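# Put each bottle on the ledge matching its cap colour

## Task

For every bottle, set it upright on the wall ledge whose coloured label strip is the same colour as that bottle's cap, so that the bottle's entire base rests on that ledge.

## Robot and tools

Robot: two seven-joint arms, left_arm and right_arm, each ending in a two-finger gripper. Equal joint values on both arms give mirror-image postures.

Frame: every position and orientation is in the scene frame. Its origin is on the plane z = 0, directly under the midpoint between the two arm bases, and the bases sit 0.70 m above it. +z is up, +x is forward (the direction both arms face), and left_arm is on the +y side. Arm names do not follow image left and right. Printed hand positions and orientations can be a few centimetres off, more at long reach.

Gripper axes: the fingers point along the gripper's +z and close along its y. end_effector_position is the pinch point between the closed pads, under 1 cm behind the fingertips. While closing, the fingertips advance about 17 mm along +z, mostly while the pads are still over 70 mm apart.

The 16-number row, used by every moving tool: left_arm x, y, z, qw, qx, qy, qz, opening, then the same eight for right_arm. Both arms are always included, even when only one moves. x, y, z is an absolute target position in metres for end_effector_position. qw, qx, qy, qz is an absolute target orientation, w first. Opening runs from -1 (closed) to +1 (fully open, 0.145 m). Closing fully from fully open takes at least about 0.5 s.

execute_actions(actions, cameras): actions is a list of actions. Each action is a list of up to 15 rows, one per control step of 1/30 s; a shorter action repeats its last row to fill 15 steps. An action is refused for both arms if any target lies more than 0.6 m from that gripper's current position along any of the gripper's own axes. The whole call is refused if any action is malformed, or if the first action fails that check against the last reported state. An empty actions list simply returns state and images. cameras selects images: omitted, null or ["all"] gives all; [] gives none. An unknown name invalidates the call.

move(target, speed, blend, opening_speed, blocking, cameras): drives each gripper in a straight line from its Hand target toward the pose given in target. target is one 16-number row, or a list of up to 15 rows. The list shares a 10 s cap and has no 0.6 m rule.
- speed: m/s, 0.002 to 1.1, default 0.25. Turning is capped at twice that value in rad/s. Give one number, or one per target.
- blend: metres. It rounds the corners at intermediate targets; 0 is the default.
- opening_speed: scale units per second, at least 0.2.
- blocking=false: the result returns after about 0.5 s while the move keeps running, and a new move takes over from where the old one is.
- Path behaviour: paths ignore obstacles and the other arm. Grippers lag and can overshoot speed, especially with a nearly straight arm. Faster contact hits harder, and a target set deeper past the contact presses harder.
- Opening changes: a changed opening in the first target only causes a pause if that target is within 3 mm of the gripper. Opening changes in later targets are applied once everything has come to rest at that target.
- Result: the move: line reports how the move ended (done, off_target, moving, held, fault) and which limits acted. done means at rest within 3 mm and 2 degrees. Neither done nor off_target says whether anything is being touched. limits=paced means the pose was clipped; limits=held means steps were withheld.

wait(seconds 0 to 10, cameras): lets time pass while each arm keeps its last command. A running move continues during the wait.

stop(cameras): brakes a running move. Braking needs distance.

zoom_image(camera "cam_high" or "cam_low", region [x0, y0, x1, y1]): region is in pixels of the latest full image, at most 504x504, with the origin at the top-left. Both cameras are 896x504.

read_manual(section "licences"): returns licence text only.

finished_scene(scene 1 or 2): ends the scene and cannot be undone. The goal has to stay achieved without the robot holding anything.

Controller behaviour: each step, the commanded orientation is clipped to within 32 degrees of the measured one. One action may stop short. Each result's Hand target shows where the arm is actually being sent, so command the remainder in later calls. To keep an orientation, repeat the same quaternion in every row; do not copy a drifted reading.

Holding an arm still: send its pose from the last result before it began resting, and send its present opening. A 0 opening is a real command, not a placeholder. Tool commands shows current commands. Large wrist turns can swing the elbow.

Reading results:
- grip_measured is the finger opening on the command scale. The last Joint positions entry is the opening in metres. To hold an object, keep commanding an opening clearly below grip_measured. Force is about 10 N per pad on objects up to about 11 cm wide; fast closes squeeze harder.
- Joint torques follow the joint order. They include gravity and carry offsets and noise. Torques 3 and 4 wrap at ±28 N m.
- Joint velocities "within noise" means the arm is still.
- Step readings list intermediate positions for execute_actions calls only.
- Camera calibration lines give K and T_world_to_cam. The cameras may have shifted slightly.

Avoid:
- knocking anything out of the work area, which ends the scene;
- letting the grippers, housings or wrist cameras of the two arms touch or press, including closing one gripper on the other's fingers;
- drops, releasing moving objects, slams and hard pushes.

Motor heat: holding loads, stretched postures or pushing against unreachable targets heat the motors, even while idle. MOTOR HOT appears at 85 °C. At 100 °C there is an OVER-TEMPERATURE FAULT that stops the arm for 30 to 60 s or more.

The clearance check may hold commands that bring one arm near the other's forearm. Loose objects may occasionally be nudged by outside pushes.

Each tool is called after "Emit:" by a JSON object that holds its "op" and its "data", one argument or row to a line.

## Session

Emit:
{"op": "execute_actions", "data": {
  "actions": []
}}

Emit:
{"op": "zoom_image", "data": {
  "camera": "cam_low",
  "region": [320, 130, 620, 400]
}}

Emit:
{"op": "zoom_image", "data": {
  "camera": "cam_high",
  "region": [420, 190, 700, 420]
}}

Scene clock: 0.00 s.
left_arm: end_effector_position=(+0.2239, +0.1828, +0.6144) grip_measured=+1.00 end_effector_quat_wxyz=(-0.319, +0.395, -0.515, +0.691) | right_arm: end_effector_position=(+0.4009, -0.1655, +0.3728) grip_measured=+1.00 end_effector_quat_wxyz=(+0.260, +0.265, +0.837, +0.401)
Joint positions: left_arm=[-1.106 0.942 0.535 2.339 -0.48 -0.199 -0.367 0.145] | right_arm=[0.583 0.619 -0.841 0.925 -1.182 -0.496 -0.047 0.145]
Joint velocities: within noise
Joint torques (N m): no reading
Motor temperatures (°C): left_arm=[21 21 22 21 21 23 21] | right_arm=[20 23 22 19 20 19 21]
Hand target: left_arm +0.2239, +0.1828, +0.6144; -0.319, +0.395, -0.515, +0.691 | right_arm +0.4009, -0.1655, +0.3728; +0.260, +0.265, +0.837, +0.401
Tool commands: left_gripper/opening=+1.0 right_gripper/opening=+1.0

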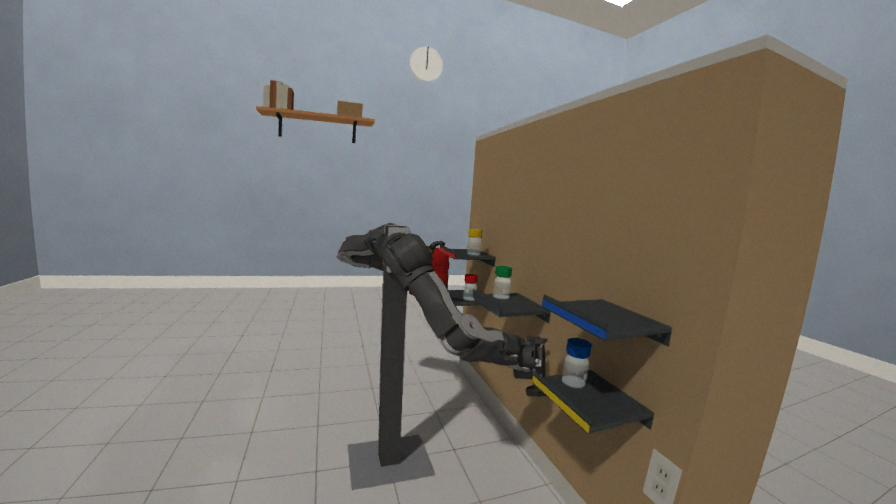

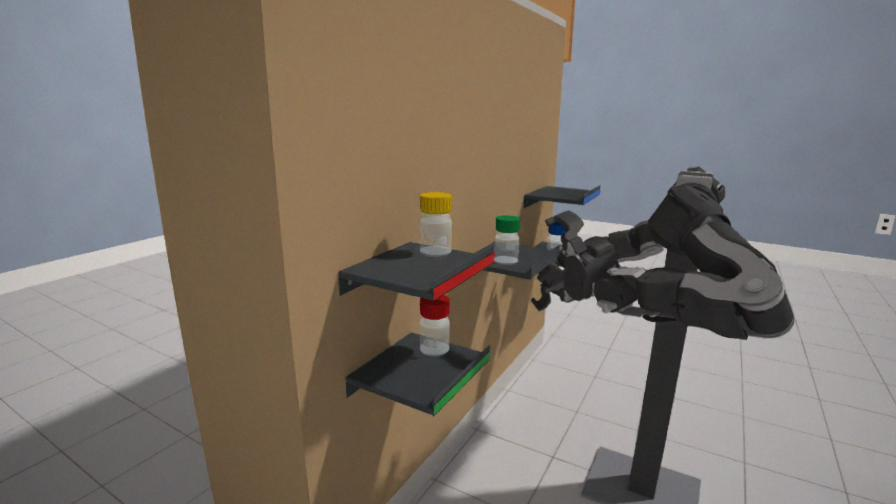

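Scaled by 1.680 from the camera's 896x504 image, which has a finer 1280x720 frame.

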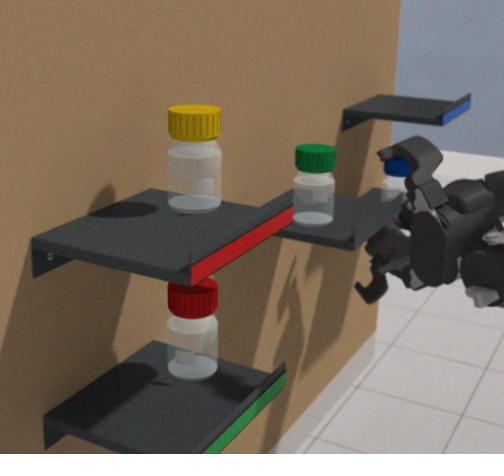

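Scaled by 1.800 from the camera's 896x504 image, which has a finer 1280x720 frame.

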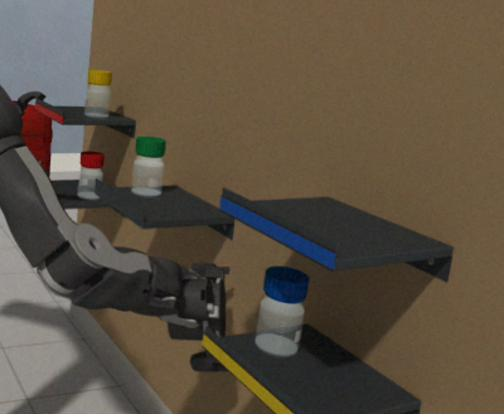

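Emit:
{"op": "move", "data": {
  "target": [
    [0.28,0.24,0.66,0,0.7071,0,0.7071,0.6,0.29,-0.18,0.46,0,0.7071,0,0.7071,0.6],
    [0.29,0.344,0.692,0,0.7071,0,0.7071,0.6,0.29,-0.365,0.508,0,0.7071,0,0.7071,0.6],
    [0.355,0.344,0.688,0,0.7071,0,0.7071,0.6,0.355,-0.365,0.502,0,0.7071,0,0.7071,0.6]
  ],
  "speed": [0.4,0.25,0.2]
}}

Emit:
{"op": "zoom_image", "data": {
  "camera": "cam_low",
  "region": [320, 130, 620, 400]
}}

Emit:
{"op": "zoom_image", "data": {
  "camera": "cam_high",
  "region": [420, 190, 700, 440]
}}

Scene clock: 48.50 s.
left_arm: end_effector_position=(+0.3553, +0.3423, +0.6905) grip_measured=+0.60 end_effector_quat_wxyz=(+0.001, +0.706, -0.005, +0.709) | right_arm: end_effector_position=(+0.3551, -0.3652, +0.5038) grip_measured=+0.60 end_effector_quat_wxyz=(+0.000, +0.705, +0.001, +0.709)
Joint positions: left_arm=[-0.505 1.378 0.618 1.805 1.424 0.136 -0.113 0.119] | right_arm=[-0.06 0.684 0.239 1.315 0.684 -0.113 0.348 0.119]
Joint velocities: within noise
Joint torques (N m): left_arm=[3.76 5.55 2.85 0.83 0.14 -0.7 -0.06] | right_arm=[3.18 6.08 2.26 3.11 0.26 -0.36 -0.07]
Motor temperatures (°C): left_arm=[20 21 23 22 21 23 21] | right_arm=[22 23 23 19 20 19 21]
Hand target: left_arm +0.3550, +0.3440, +0.6879; +0.000, +0.707, +0.000, +0.707 | right_arm +0.3550, -0.3650, +0.5020; +0.000, +0.707, +0.000, +0.707
Off the commanded pose: left_arm 0.003 m, 1 deg | right_arm 0.002 m, 0 deg.
move: done

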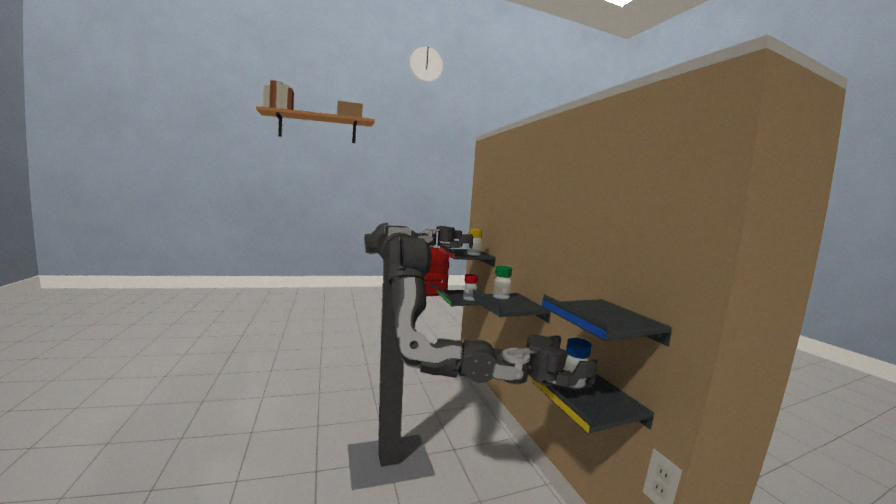

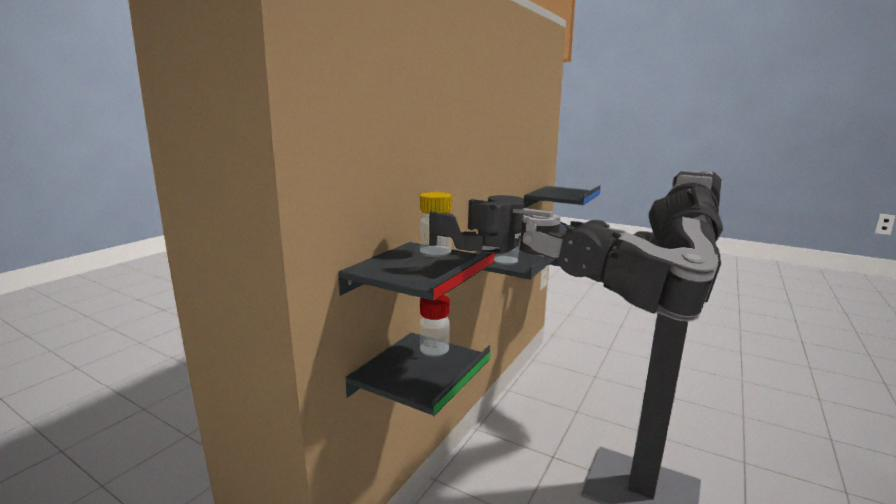

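Scaled by 1.680 from the camera's 896x504 image, which has a finer 1280x720 frame.

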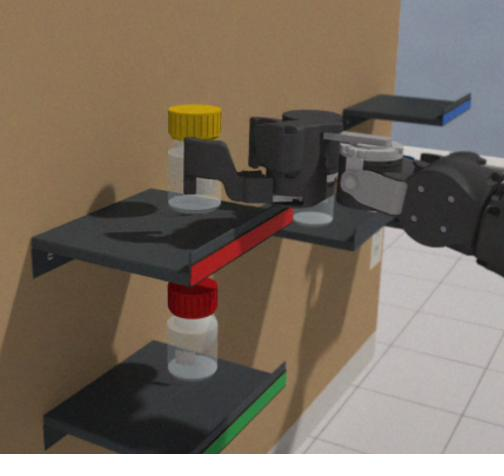

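Scaled by 1.800 from the camera's 896x504 image, which has a finer 1280x720 frame.

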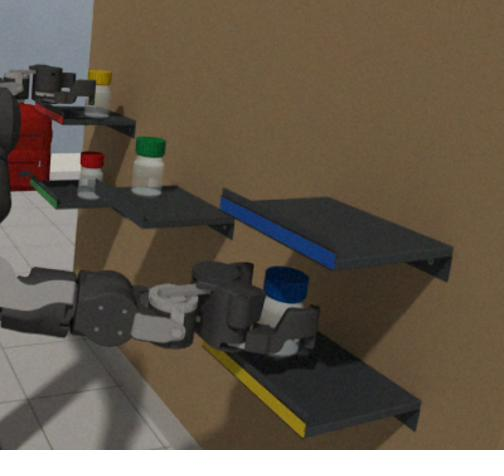

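Emit:
{"op": "move", "data": {
  "target": [
    [0.383,0.344,0.687,0,0.7071,0,0.7071,0.6,0.383,-0.365,0.501,0,0.7071,0,0.7071,0.6],
    [0.383,0.344,0.687,0,0.7071,0,0.7071,-0.6,0.383,-0.365,0.501,0,0.7071,0,0.7071,-0.6],
    [0.383,0.344,0.735,0,0.7071,0,0.7071,-0.6,0.383,-0.365,0.547,0,0.7071,0,0.7071,-0.6],
    [0.30,0.344,0.735,0,0.7071,0,0.7071,-0.6,0.295,-0.36,0.547,0,0.7071,0,0.7071,-0.6],
    [0.29,0.25,0.70,0,0.7071,0,0.7071,-0.6,0.29,-0.21,0.56,0,0.7071,0,0.7071,-0.6]
  ],
  "speed": 0.2,
  "opening_speed": 2.5,
  "blend": [0,0,0.02,0.02,0]
}}

Emit:
{"op": "move", "data": {
  "target": [
    [0.29,0.22,0.69,0,0.7071,0,0.7071,-0.6,0.29,-0.20,0.69,0,0.7071,0,0.7071,-0.6],
    [0.29,0.15,0.66,0,0.7071,0,0.7071,-0.6,0.29,-0.27,0.737,0,0.7071,0,0.7071,-0.6],
    [0.29,-0.03,0.64,0,0.7071,0,0.7071,-0.6,0.29,-0.40,0.737,0,0.7071,0,0.7071,-0.6],
    [0.375,-0.047,0.64,0,0.7071,0,0.7071,-0.6,0.377,-0.40,0.735,0,0.7071,0,0.7071,-0.6]
  ],
  "speed": 0.2,
  "blend": [0.03,0.03,0.02,0]
}}

Emit:
{"op": "zoom_image", "data": {
  "camera": "cam_low",
  "region": [420, 110, 720, 330]
}}

Emit:
{"op": "zoom_image", "data": {
  "camera": "cam_high",
  "region": [420, 190, 700, 440]
}}

Scene clock: 70.33 s.
left_arm: end_effector_position=(+0.2899, +0.2497, +0.6981) grip_measured=-0.25 end_effector_quat_wxyz=(+0.001, +0.711, -0.001, +0.703) | right_arm: end_effector_position=(+0.2896, -0.2082, +0.5578) grip_measured=-0.34 end_effector_quat_wxyz=(-0.004, +0.710, +0.002, +0.704)
Joint positions: left_arm=[-0.764 1.235 0.919 2.393 1.502 0.27 -0.559 0.057] | right_arm=[-0.413 0.367 0.148 2.215 0.41 0.246 -0.101 0.05]
Joint velocities: within noise
Joint torques (N m): left_arm=[2.94 4.26 2 0.91 -0.29 -0.89 -0.01] | right_arm=[1.89 1.75 2.02 4.15 -0.06 -0.57 -0.13]
Motor temperatures (°C): left_arm=[21 22 24 21 21 24 21] | right_arm=[21 24 23 20 20 19 21]
Hand target: left_arm +0.2900, +0.2499, +0.7000; +0.000, +0.707, +0.000, +0.707 | right_arm +0.2900, -0.2100, +0.5601; +0.000, +0.707, +0.000, +0.707
Off the commanded pose: left_arm 0.002 m, 1 deg | right_arm 0.003 m, 1 deg.
move: done

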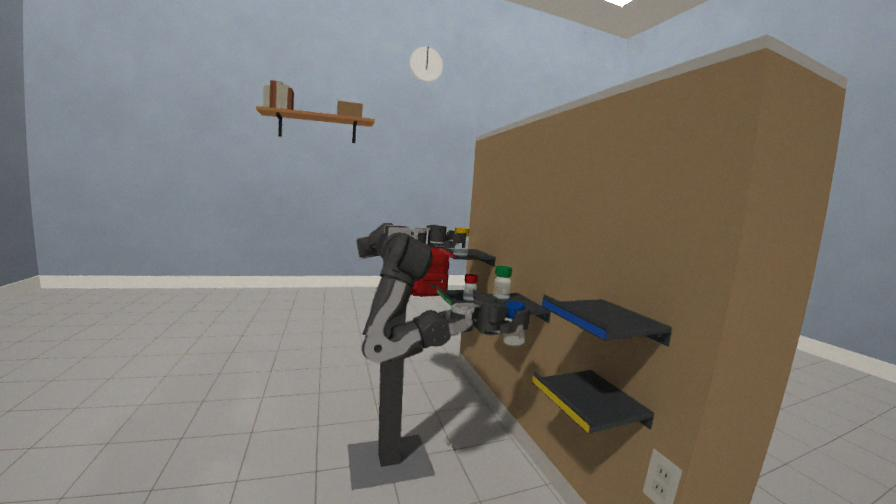

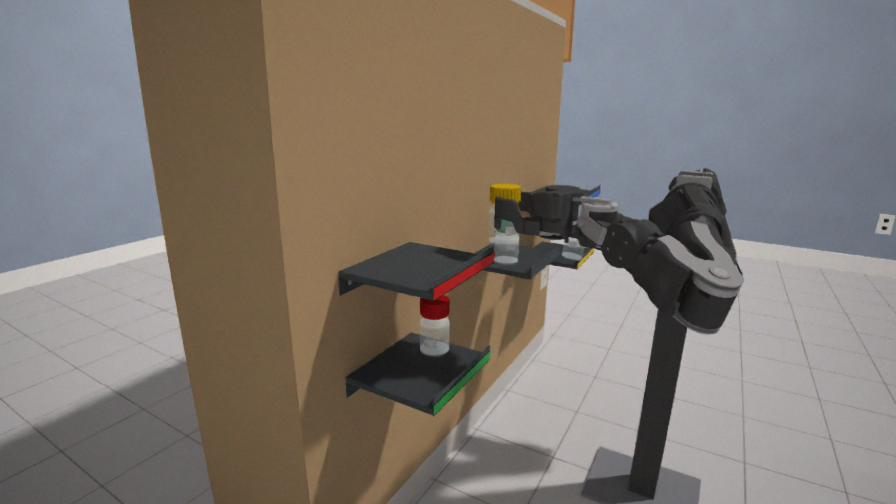

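Scene clock: 73.63 s.
left_arm: end_effector_position=(+0.3076, +0.0477, +0.6558) grip_measured=-0.25 end_effector_quat_wxyz=(+0.276, +0.688, -0.301, +0.600) | right_arm: end_effector_position=(+0.3772, -0.3995, +0.7309) grip_measured=-0.34 end_effector_quat_wxyz=(+0.002, +0.712, +0.004, +0.702)
Joint positions: left_arm=[-1.407 2.011 1.272 2.18 1.584 -0.04 -0.195 0.057] | right_arm=[-0.47 1.591 0.621 1.437 1.558 0.165 0.127 0.05]
Joint velocities: within noise
Joint torques (N m): left_arm=[5.53 0.75 3.77 0.57 0.1 -0.82 0.24] | right_arm=[3.89 7.19 6.54 0.23 0.28 -0.57 -0.05]
Motor temperatures (°C): left_arm=[21 22 24 21 21 24 21] | right_arm=[21 24 23 20 20 20 21]
Hand target: left_arm +0.3069, +0.0467, +0.6573; +0.280, +0.685, -0.301, +0.601 | right_arm +0.3767, -0.4000, +0.7349; +0.002, +0.707, +0.002, +0.707
Off the commanded pose: left_arm 0.117 m, 49 deg; orientation clipped | right_arm 0.004 m, 1 deg.
joint sent to its limit (left arm) — joint 1 (shoulder pitch), lower limit; joint 2 (shoulder roll), upper limit; joint 5 (forearm roll), upper limit. The joint targets are off in position and orientation.
joint sent to its limit (right arm) — joint 5 (forearm roll), upper limit. The joint targets still meet the commanded pose.
move: off_target (left_arm, right_arm); limits=paced

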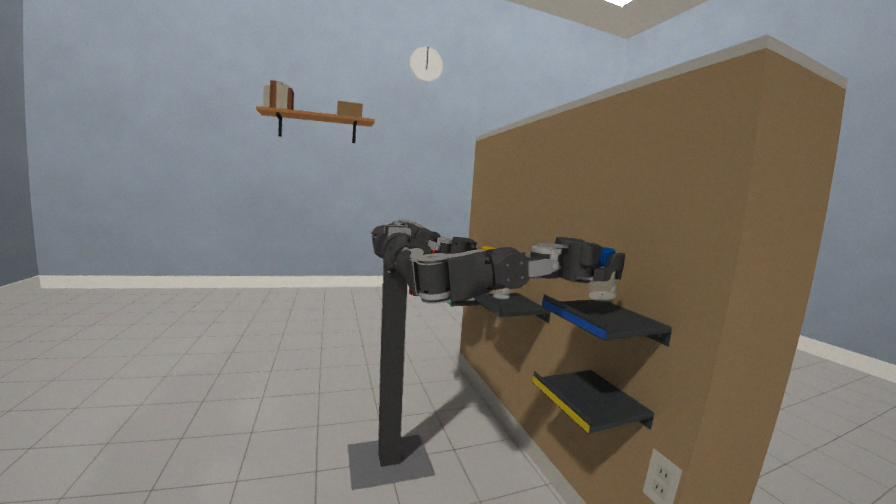

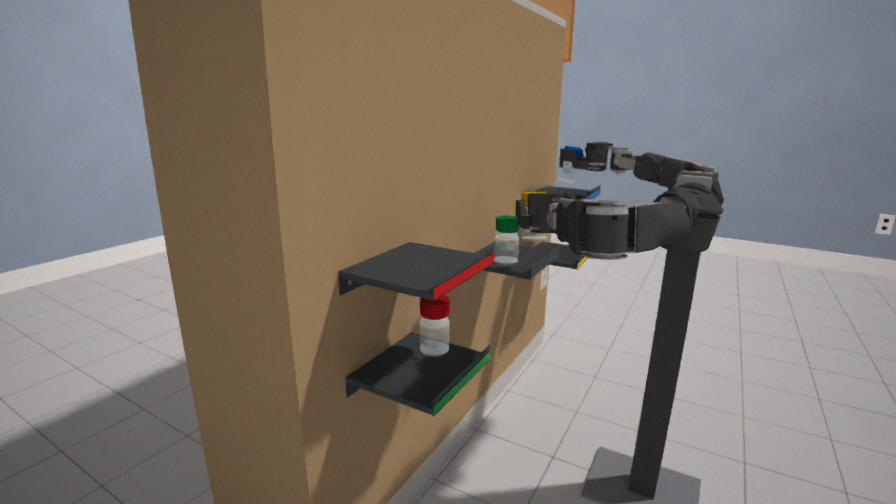

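Scaled by 1.680 from the camera's 896x504 image, which has a finer 1280x720 frame.

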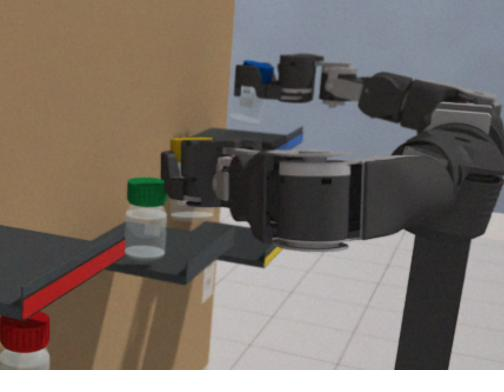

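Scaled by 1.800 from the camera's 896x504 image, which has a finer 1280x720 frame.

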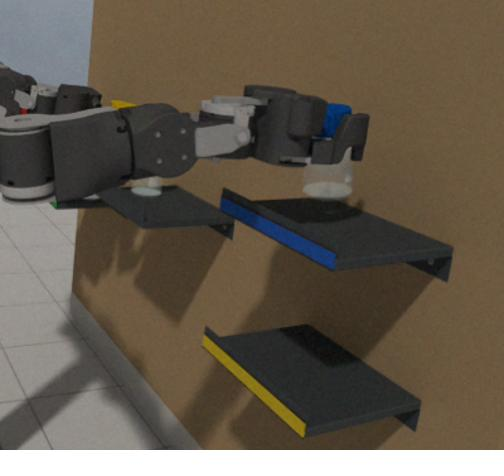

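Emit:
{"op": "move", "data": {
  "target": [
    [0.29,0.15,0.70,0,0.7071,0,0.7071,-0.6,0.377,-0.40,0.71,0,0.7071,0,0.7071,-0.6],
    [0.30,0.30,0.775,0,0.7071,0,0.7071,-0.6,0.377,-0.40,0.692,0,0.7071,0,0.7071,-0.6]
  ],
  "speed": 0.2
}}

Emit:
{"op": "zoom_image", "data": {
  "camera": "cam_low",
  "region": [420, 110, 720, 330]
}}

Emit:
{"op": "zoom_image", "data": {
  "camera": "cam_high",
  "region": [420, 190, 700, 440]
}}

Scene clock: 90.77 s.
left_arm: end_effector_position=(+0.3000, +0.2996, +0.7761) grip_measured=-0.25 end_effector_quat_wxyz=(-0.002, +0.703, -0.005, +0.712) | right_arm: end_effector_position=(+0.3772, -0.3986, +0.6963) grip_measured=-0.34 end_effector_quat_wxyz=(+0.002, +0.704, +0.005, +0.710)
Joint positions: left_arm=[-0.044 1.219 0.77 2.11 1.584 0.781 -0.384 0.057] | right_arm=[-0.605 1.566 0.602 1.453 1.559 -0.013 0.126 0.05]
Joint velocities: within noise
Joint torques (N m): left_arm=[3.52 5.5 1.91 0.42 0.04 -0.57 -0.01] | right_arm=[3.49 6.21 3 0.47 0.22 -0.44 -0.15]
Motor temperatures (°C): left_arm=[22 22 25 21 21 24 21] | right_arm=[22 24 24 19 20 20 21]
Hand target: left_arm +0.3001, +0.3001, +0.7749; -0.001, +0.704, -0.003, +0.710 | right_arm +0.3767, -0.3999, +0.6920; +0.002, +0.707, +0.002, +0.707
Off the commanded pose: left_arm 0.001 m, 1 deg | right_arm 0.005 m, 1 deg.
joint sent to its limit (left arm) — joint 5 (forearm roll), upper limit; joint 6 (wrist pitch), upper limit. The joint targets still meet the commanded pose.
joint sent to its limit (right arm) — joint 5 (forearm roll), upper limit. The joint targets still meet the commanded pose.
move: off_target (right_arm)

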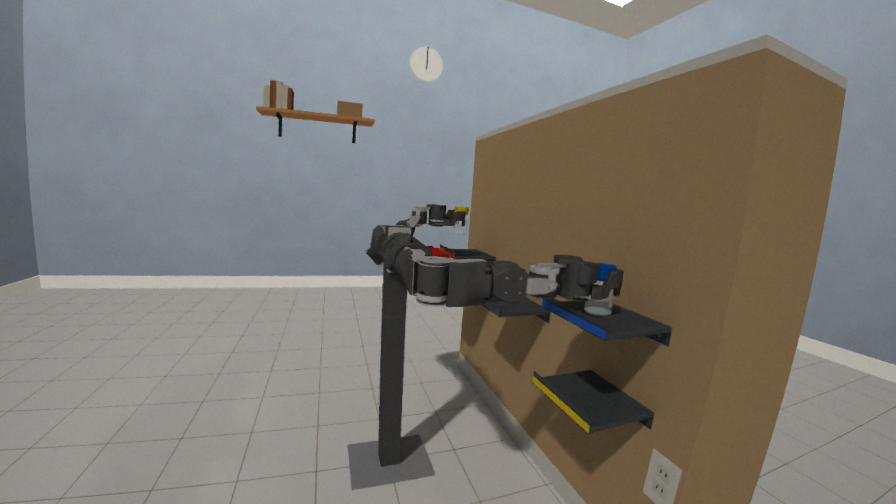

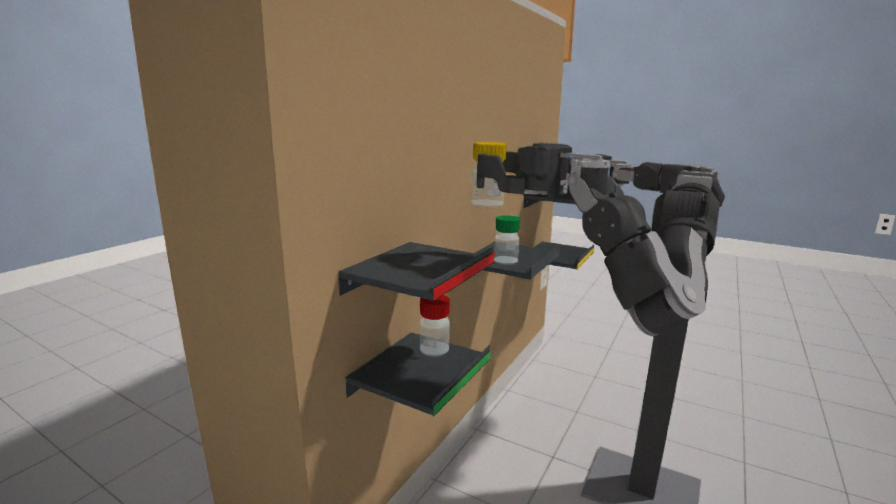

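Scaled by 1.680 from the camera's 896x504 image, which has a finer 1280x720 frame.

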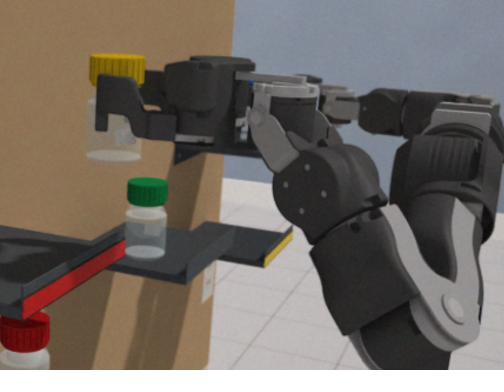

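Scaled by 1.800 from the camera's 896x504 image, which has a finer 1280x720 frame.

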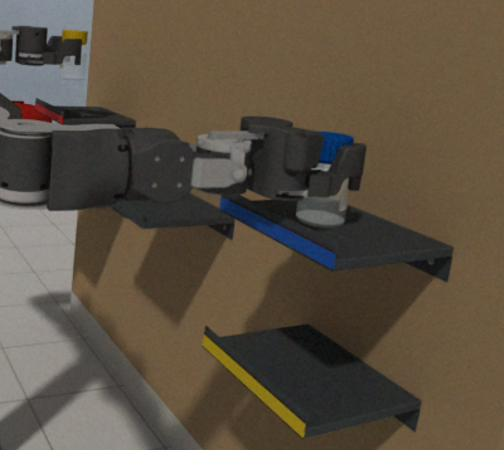

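Emit:
{"op": "move", "data": {
  "target": [
    [0.29,0.20,0.755,0,0.7071,0,0.7071,-0.6,0.377,-0.40,0.695,0,0.7071,0,0.7071,0.1],
    [0.29,0.06,0.70,0,0.7071,0,0.7071,-0.6,0.29,-0.40,0.70,0,0.7071,0,0.7071,0.1],
    [0.30,-0.03,0.67,0,0.7071,0,0.7071,-0.6,0.28,-0.40,0.70,0,0.7071,0,0.7071,0.1],
    [0.373,-0.047,0.64,0,0.7071,0,0.7071,-0.6,0.28,-0.38,0.70,0,0.7071,0,0.7071,0.1]
  ],
  "speed": 0.18,
  "opening_speed": 0.8
}}

Emit:
{"op": "zoom_image", "data": {
  "camera": "cam_low",
  "region": [420, 110, 720, 330]
}}

Emit:
{"op": "zoom_image", "data": {
  "camera": "cam_high",
  "region": [420, 190, 700, 440]
}}

Scene clock: 107.93 s.
left_arm: end_effector_position=(+0.3735, -0.0456, +0.6376) grip_measured=-0.25 end_effector_quat_wxyz=(-0.003, +0.711, +0.001, +0.703) | right_arm: end_effector_position=(+0.2799, -0.3792, +0.7025) grip_measured=+0.10 end_effector_quat_wxyz=(+0.000, +0.705, +0.003, +0.710)
Joint positions: left_arm=[0.826 -0.048 -1.086 1.651 0.788 0.443 -1.329 0.057] | right_arm=[-0.75 1.03 1.158 1.894 1.276 0.41 0.199 0.083]
Joint velocities: within noise
Joint torques (N m): left_arm=[8.95 -2.81 1.26 3.85 -0.53 -0.37 0.19] | right_arm=[0.83 5.08 2.99 1.29 0.3 -0.35 -0.14]
Motor temperatures (°C): left_arm=[22 22 25 21 21 24 21] | right_arm=[21 24 24 19 20 20 21]
Hand target: left_arm +0.3730, -0.0470, +0.6400; +0.000, +0.707, +0.000, +0.707 | right_arm +0.2800, -0.3800, +0.7000; +0.000, +0.707, +0.000, +0.707
Off the commanded pose: left_arm 0.003 m, 1 deg | right_arm 0.003 m, 1 deg.
move: done; limits=paced

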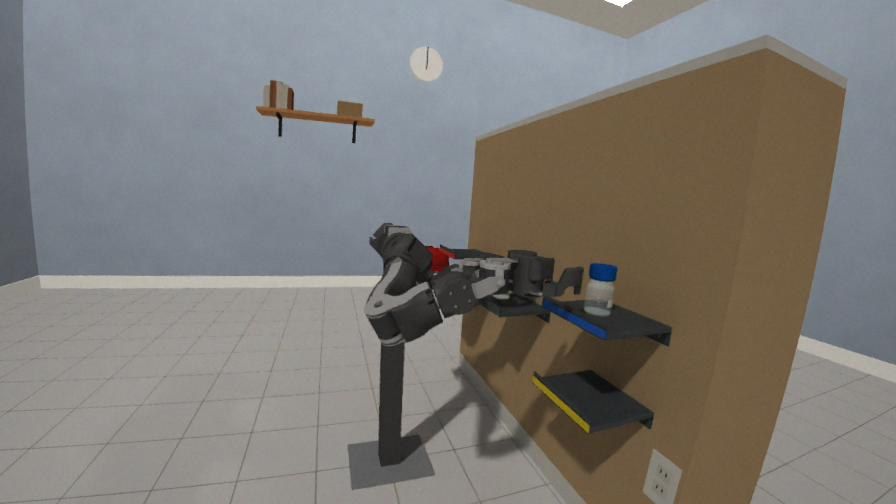

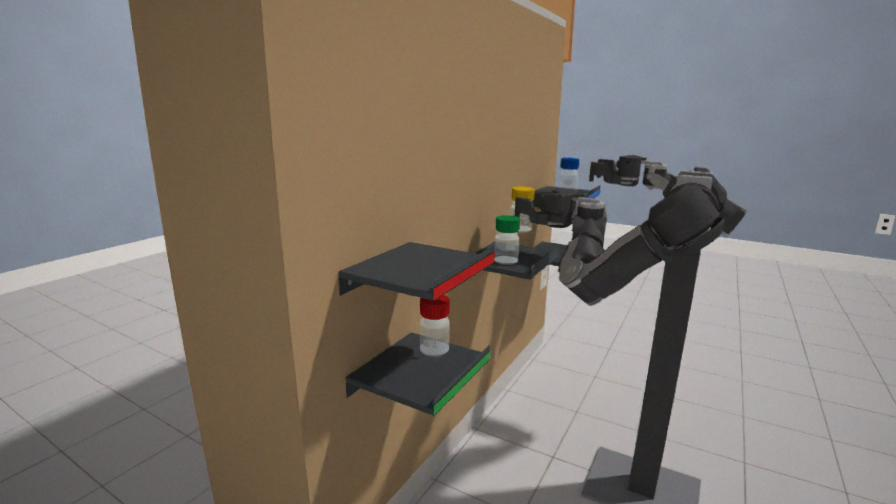

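Scaled by 1.680 from the camera's 896x504 image, which has a finer 1280x720 frame.

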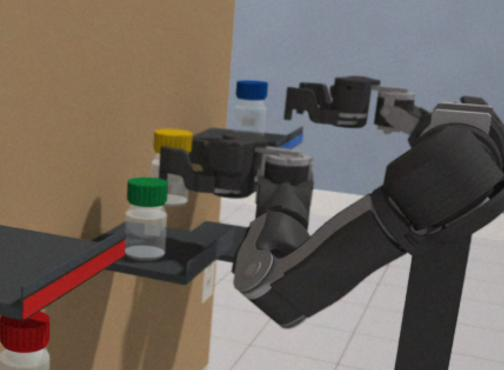

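Scaled by 1.800 from the camera's 896x504 image, which has a finer 1280x720 frame.

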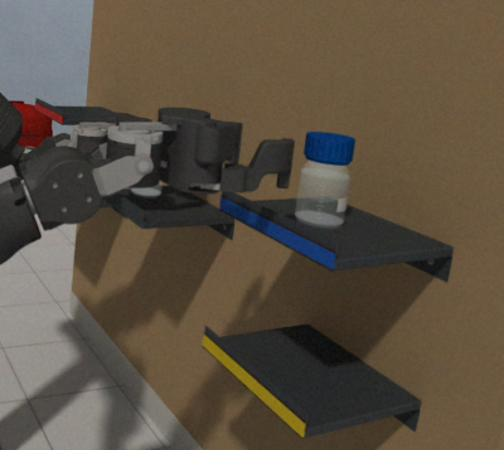

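Emit:
{"op": "move", "data": {
  "target": [
    [0.374,-0.047,0.598,0,0.7071,0,0.7071,-0.6,0.275,-0.30,0.70,0,0.7071,0,0.7071,0.1],
    [0.374,-0.047,0.594,0,0.7071,0,0.7071,0.05,0.275,-0.24,0.70,0,0.7071,0,0.7071,0.1],
    [0.285,-0.047,0.598,0,0.7071,0,0.7071,0.05,0.28,-0.20,0.66,0,0.7071,0,0.7071,0.05],
    [0.285,0.047,0.598,0,0.7071,0,0.7071,0.05,0.28,-0.19,0.62,0,0.7071,0,0.7071,0.05],
    [0.374,0.047,0.593,0,0.7071,0,0.7071,0.05,0.28,-0.19,0.61,0,0.7071,0,0.7071,0.05]
  ],
  "speed": [0.1,0.1,0.18,0.18,0.18],
  "opening_speed": 1.2
}}

Emit:
{"op": "zoom_image", "data": {
  "camera": "cam_low",
  "region": [420, 150, 640, 310]
}}

Emit:
{"op": "zoom_image", "data": {
  "camera": "cam_high",
  "region": [420, 220, 600, 350]
}}

Scene clock: 132.27 s.
left_arm: end_effector_position=(+0.3742, +0.0483, +0.5944) grip_measured=+0.05 end_effector_quat_wxyz=(-0.003, +0.706, +0.002, +0.709) | right_arm: end_effector_position=(+0.2801, -0.1896, +0.6114) grip_measured=+0.05 end_effector_quat_wxyz=(-0.002, +0.705, +0.001, +0.709)
Joint positions: left_arm=[0.745 0.428 -1.144 1.878 0.858 0.207 -1.212 0.079] | right_arm=[-0.319 1.029 -0.142 2.441 0.869 0.096 -0.779 0.079]
Joint velocities: within noise
Joint torques (N m): left_arm=[7.11 -0.46 2.04 3.23 -0.31 -0.36 0.23] | right_arm=[1.96 3.07 1.39 2.67 -0.39 -0.18 -0.15]
Motor temperatures (°C): left_arm=[24 22 24 22 22 24 21] | right_arm=[21 24 23 19 20 20 21]
Hand target: left_arm +0.3740, +0.0471, +0.5929; +0.000, +0.707, +0.000, +0.707 | right_arm +0.2800, -0.1900, +0.6099; +0.000, +0.707, +0.000, +0.707
Off the commanded pose: left_arm 0.002 m, 0 deg | right_arm 0.001 m, 0 deg.
joint read past its limit (right arm) — joint 4 (elbow), upper limit, where the elbow is as bent as it goes.
move: done; target 3's new opening was sent with right_arm's hand 0.001 m and 11 deg from that target

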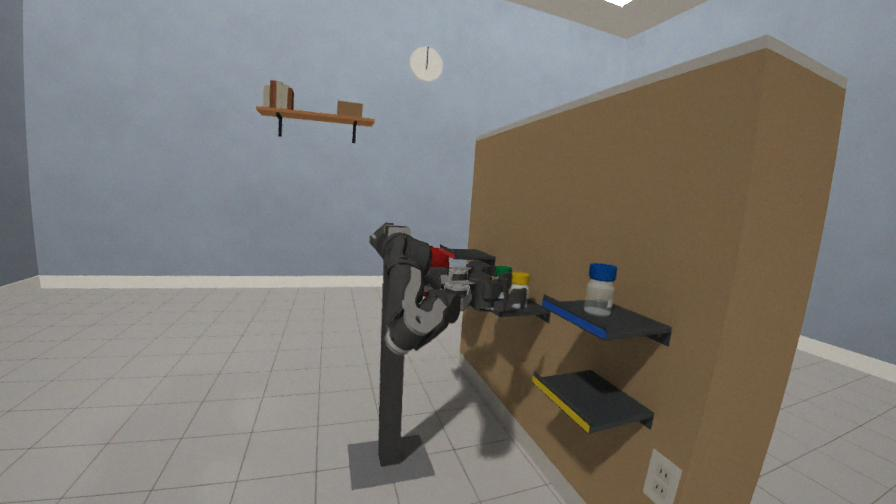

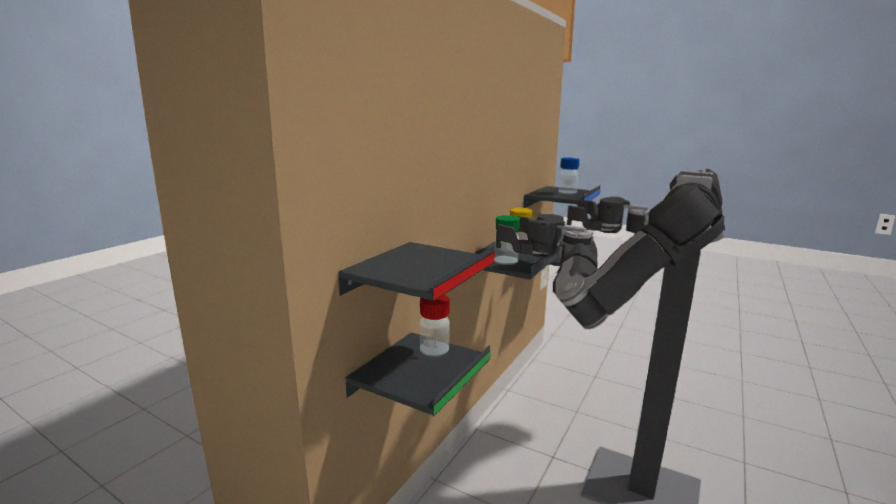

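Scaled by 2.291 from the camera's 896x504 image, which has a finer 1280x720 frame.

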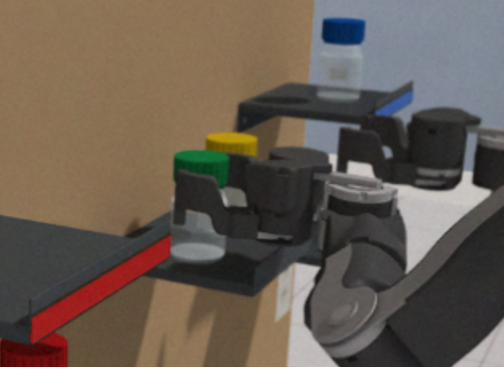

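Scaled by 2.800 from the camera's 896x504 image, which has a finer 1280x720 frame.

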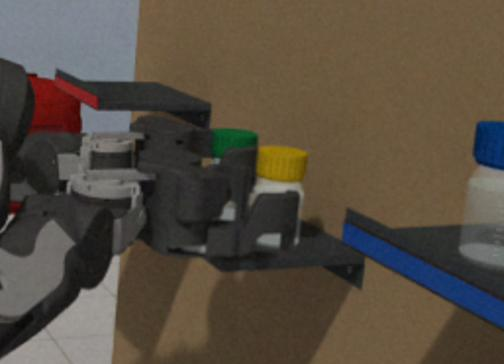

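Emit:
{"op": "move", "data": {
  "target": [
    [0.374,0.047,0.593,0,0.7071,0,0.7071,-0.6,0.28,-0.19,0.61,0,0.7071,0,0.7071,0.05],
    [0.374,0.047,0.64,0,0.7071,0,0.7071,-0.6,0.28,-0.19,0.605,0,0.7071,0,0.7071,0.05],
    [0.295,0.06,0.645,0,0.7071,0,0.7071,-0.6,0.28,-0.17,0.60,0,0.7071,0,0.7071,0.05],
    [0.29,0.19,0.61,0,0.7071,0,0.7071,-0.6,0.283,-0.10,0.60,0,0.7071,0,0.7071,0.05],
    [0.285,0.26,0.56,0,0.7071,0,0.7071,-0.6,0.285,-0.047,0.598,0,0.7071,0,0.7071,0.05]
  ],
  "speed": 0.2,
  "opening_speed": 2.5,
  "blend": [0,0.02,0.02,0.03,0]
}}

Emit:
{"op": "move", "data": {
  "target": [
    [0.295,0.40,0.552,0,0.7071,0,0.7071,-0.6,0.374,-0.047,0.593,0,0.7071,0,0.7071,0.05]
  ],
  "speed": 0.2
}}

Emit:
{"op": "zoom_image", "data": {
  "camera": "cam_low",
  "region": [320, 170, 640, 430]
}}

Emit:
{"op": "zoom_image", "data": {
  "camera": "cam_high",
  "region": [420, 220, 600, 350]
}}

Scene clock: 155.83 s.
left_arm: end_effector_position=(+0.2848, +0.2614, +0.5581) grip_measured=-0.24 end_effector_quat_wxyz=(-0.004, +0.710, +0.001, +0.704) | right_arm: end_effector_position=(+0.2848, -0.0461, +0.5990) grip_measured=+0.05 end_effector_quat_wxyz=(-0.004, +0.706, +0.000, +0.708)
Joint positions: left_arm=[0.195 1.575 -1.041 2.126 1.04 -0.682 -0.755 0.058] | right_arm=[0.191 0.282 -0.932 2.246 0.375 0.524 -1.113 0.079]
Joint velocities: within noise
Joint torques (N m): left_arm=[3.52 5.82 2.22 2.56 -0.24 -0.79 0.24] | right_arm=[2.65 -1.12 1.13 3.15 -0.47 -0.04 -0.14]
Motor temperatures (°C): left_arm=[24 22 24 22 22 24 21] | right_arm=[21 24 23 19 20 20 21]
Hand target: left_arm +0.2850, +0.2600, +0.5600; +0.000, +0.707, +0.000, +0.707 | right_arm +0.2850, -0.0470, +0.5981; +0.000, +0.707, +0.000, +0.707
Off the commanded pose: left_arm 0.002 m, 1 deg | right_arm 0.001 m, 1 deg.
move: done

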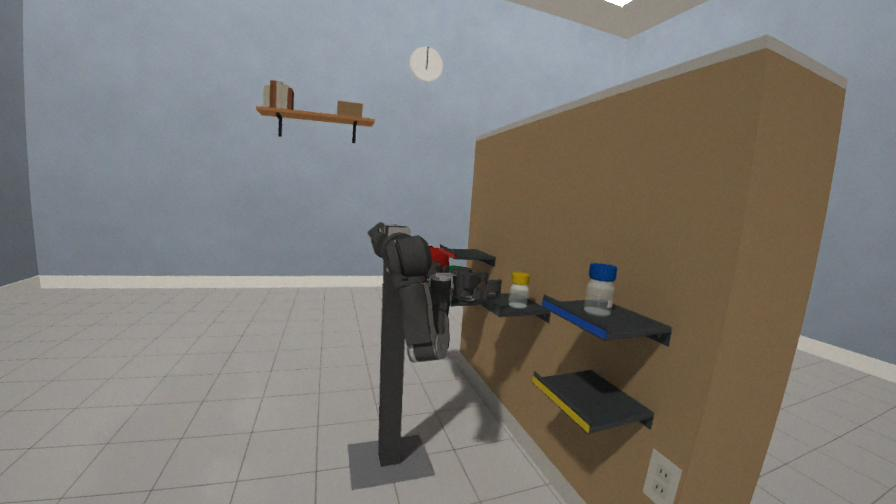

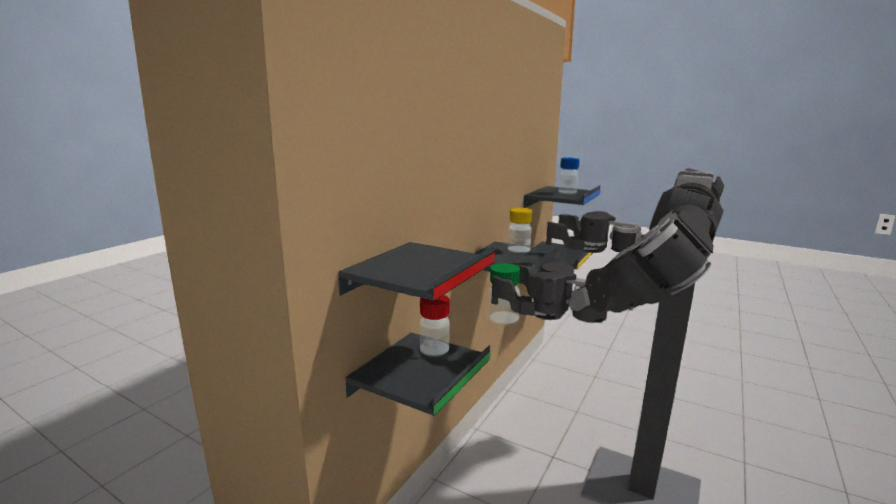

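Scene clock: 156.97 s.
left_arm: end_effector_position=(+0.2947, +0.4013, +0.5516) grip_measured=-0.24 end_effector_quat_wxyz=(-0.036, +0.719, -0.009, +0.694) | right_arm: end_effector_position=(+0.3739, -0.0479, +0.5933) grip_measured=+0.05 end_effector_quat_wxyz=(+0.003, +0.707, -0.001, +0.707)
Joint positions: left_arm=[0.749 1.676 -1.563 1.572 1.586 -0.779 0.044 0.058] | right_arm=[0.454 0.239 -0.797 1.878 0.529 0.426 -0.94 0.079]
Joint velocities: within noise
Joint torques (N m): left_arm=[3.89 5.47 1.83 0.12 0.18 -0.92 0.18] | right_arm=[4.84 -1.02 1.96 3.3 -0.25 -0.4 0.16]
Motor temperatures (°C): left_arm=[24 22 24 22 22 24 21] | right_arm=[21 24 23 19 20 20 21]
Hand target: left_arm +0.2951, +0.3998, +0.5520; -0.033, +0.717, -0.010, +0.696 | right_arm +0.3740, -0.0470, +0.5930; +0.000, +0.707, +0.000, +0.707
Off the commanded pose: left_arm 0.001 m, 5 deg | right_arm 0.001 m, 0 deg.
joint sent to its limit (left arm) — joint 3 (upper arm roll), lower limit; joint 5 (forearm roll), upper limit; joint 6 (wrist pitch), lower limit. The joint targets are off in orientation, not in position.
move: off_target (left_arm)

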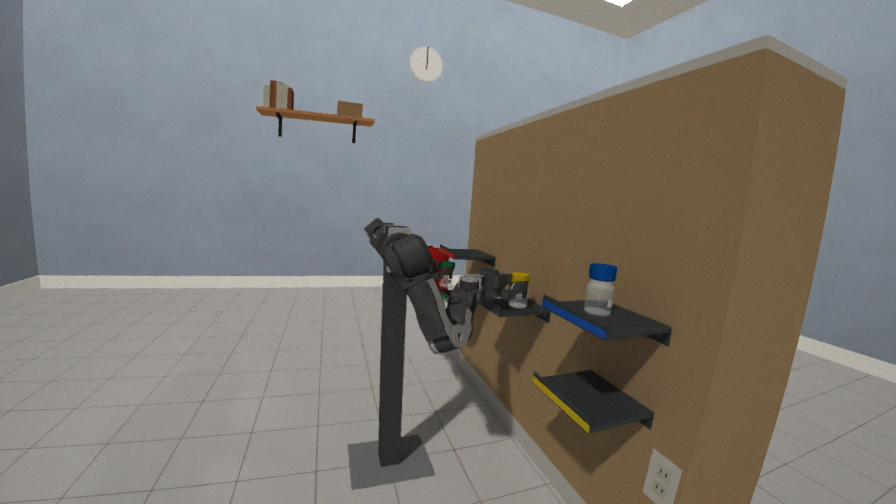

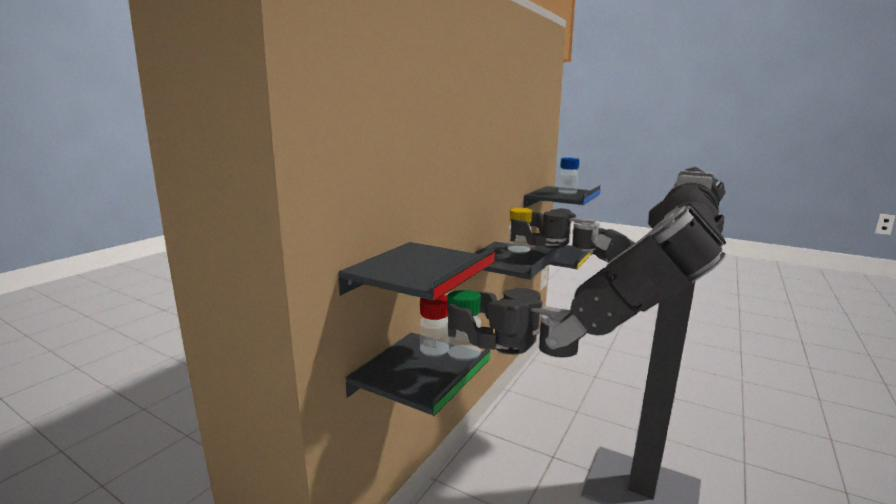

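Scaled by 1.575 from the camera's 896x504 image, which has a finer 1280x720 frame.

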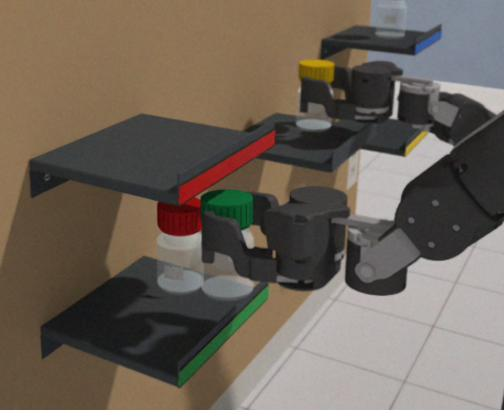

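Scaled by 2.800 from the camera's 896x504 image, which has a finer 1280x720 frame.

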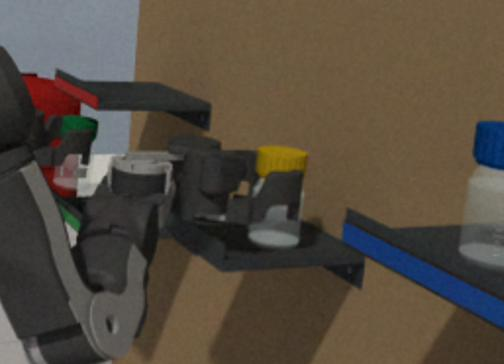

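Emit:
{"op": "move", "data": {
  "target": [
    [0.295,0.405,0.552,0,0.7071,0,0.7071,-0.6,0.374,-0.047,0.593,0,0.7071,0,0.7071,-0.6],
    [0.305,0.448,0.553,-0.0923,0.7010,0.0923,0.7010,-0.6,0.374,-0.047,0.64,0,0.7071,0,0.7071,-0.6],
    [0.375,0.448,0.548,-0.0923,0.7010,0.0923,0.7010,-0.6,0.295,-0.06,0.64,0,0.7071,0,0.7071,-0.6],
    [0.375,0.448,0.515,-0.0923,0.7010,0.0923,0.7010,-0.6,0.29,-0.14,0.60,0,0.7071,0,0.7071,-0.6]
  ],
  "speed": 0.17,
  "opening_speed": 2.5
}}

Emit:
{"op": "zoom_image", "data": {
  "camera": "cam_low",
  "region": [320, 170, 640, 430]
}}

Scene clock: 171.40 s.
left_arm: end_effector_position=(+0.3743, +0.4494, +0.5136) grip_measured=-0.24 end_effector_quat_wxyz=(-0.094, +0.705, +0.094, +0.697) | right_arm: end_effector_position=(+0.2897, -0.1405, +0.5969) grip_measured=-0.24 end_effector_quat_wxyz=(+0.003, +0.712, +0.001, +0.702)
Joint positions: left_arm=[0.604 1.222 -1.152 1.033 1.571 -0.575 -0.01 0.058] | right_arm=[-0.003 0.743 -0.538 2.39 0.661 0.317 -0.913 0.057]
Joint velocities: within noise
Joint torques (N m): left_arm=[6.03 6.18 2.85 0.31 0.1 -0.99 0.22] | right_arm=[3.1 2.44 2.21 3.6 -0.49 -0.53 0.15]
Motor temperatures (°C): left_arm=[23 23 24 21 22 25 21] | right_arm=[22 23 23 20 20 20 21]
Hand target: left_arm +0.3750, +0.4479, +0.5149; -0.092, +0.701, +0.092, +0.701 | right_arm +0.2900, -0.1400, +0.6000; +0.000, +0.707, +0.000, +0.707
Off the commanded pose: left_arm 0.002 m, 1 deg | right_arm 0.003 m, 1 deg.
move: done

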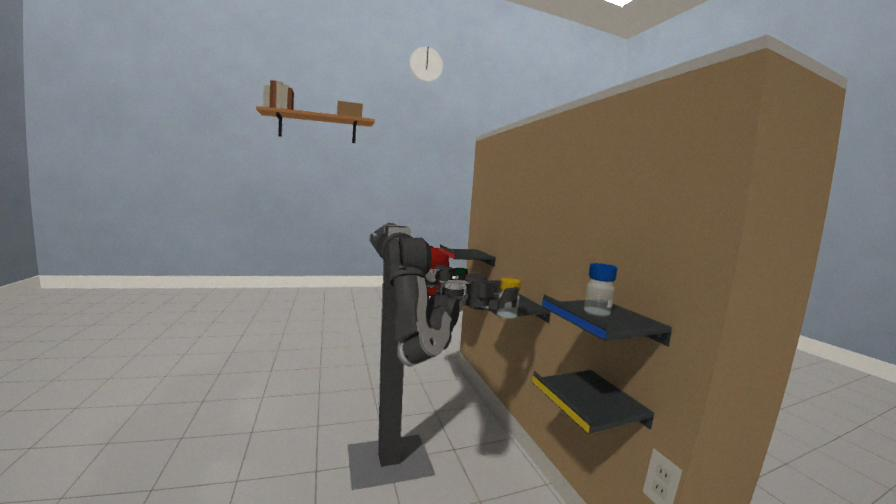

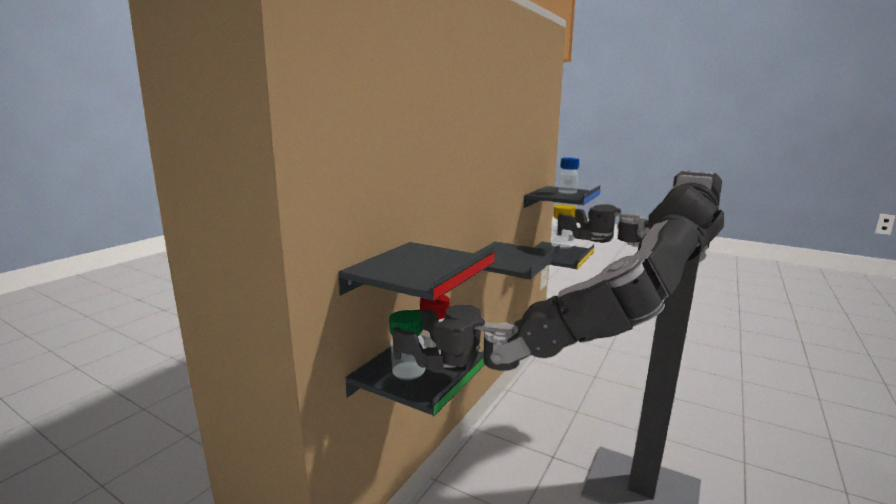

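Scaled by 1.575 from the camera's 896x504 image, which has a finer 1280x720 frame.

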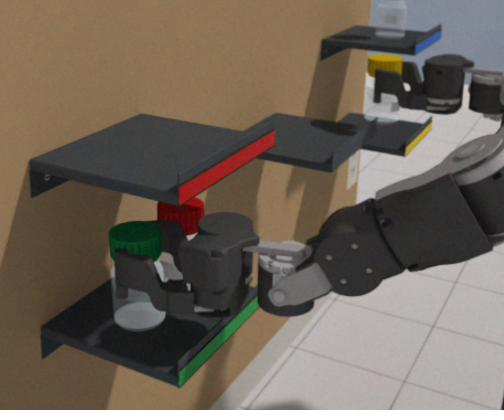

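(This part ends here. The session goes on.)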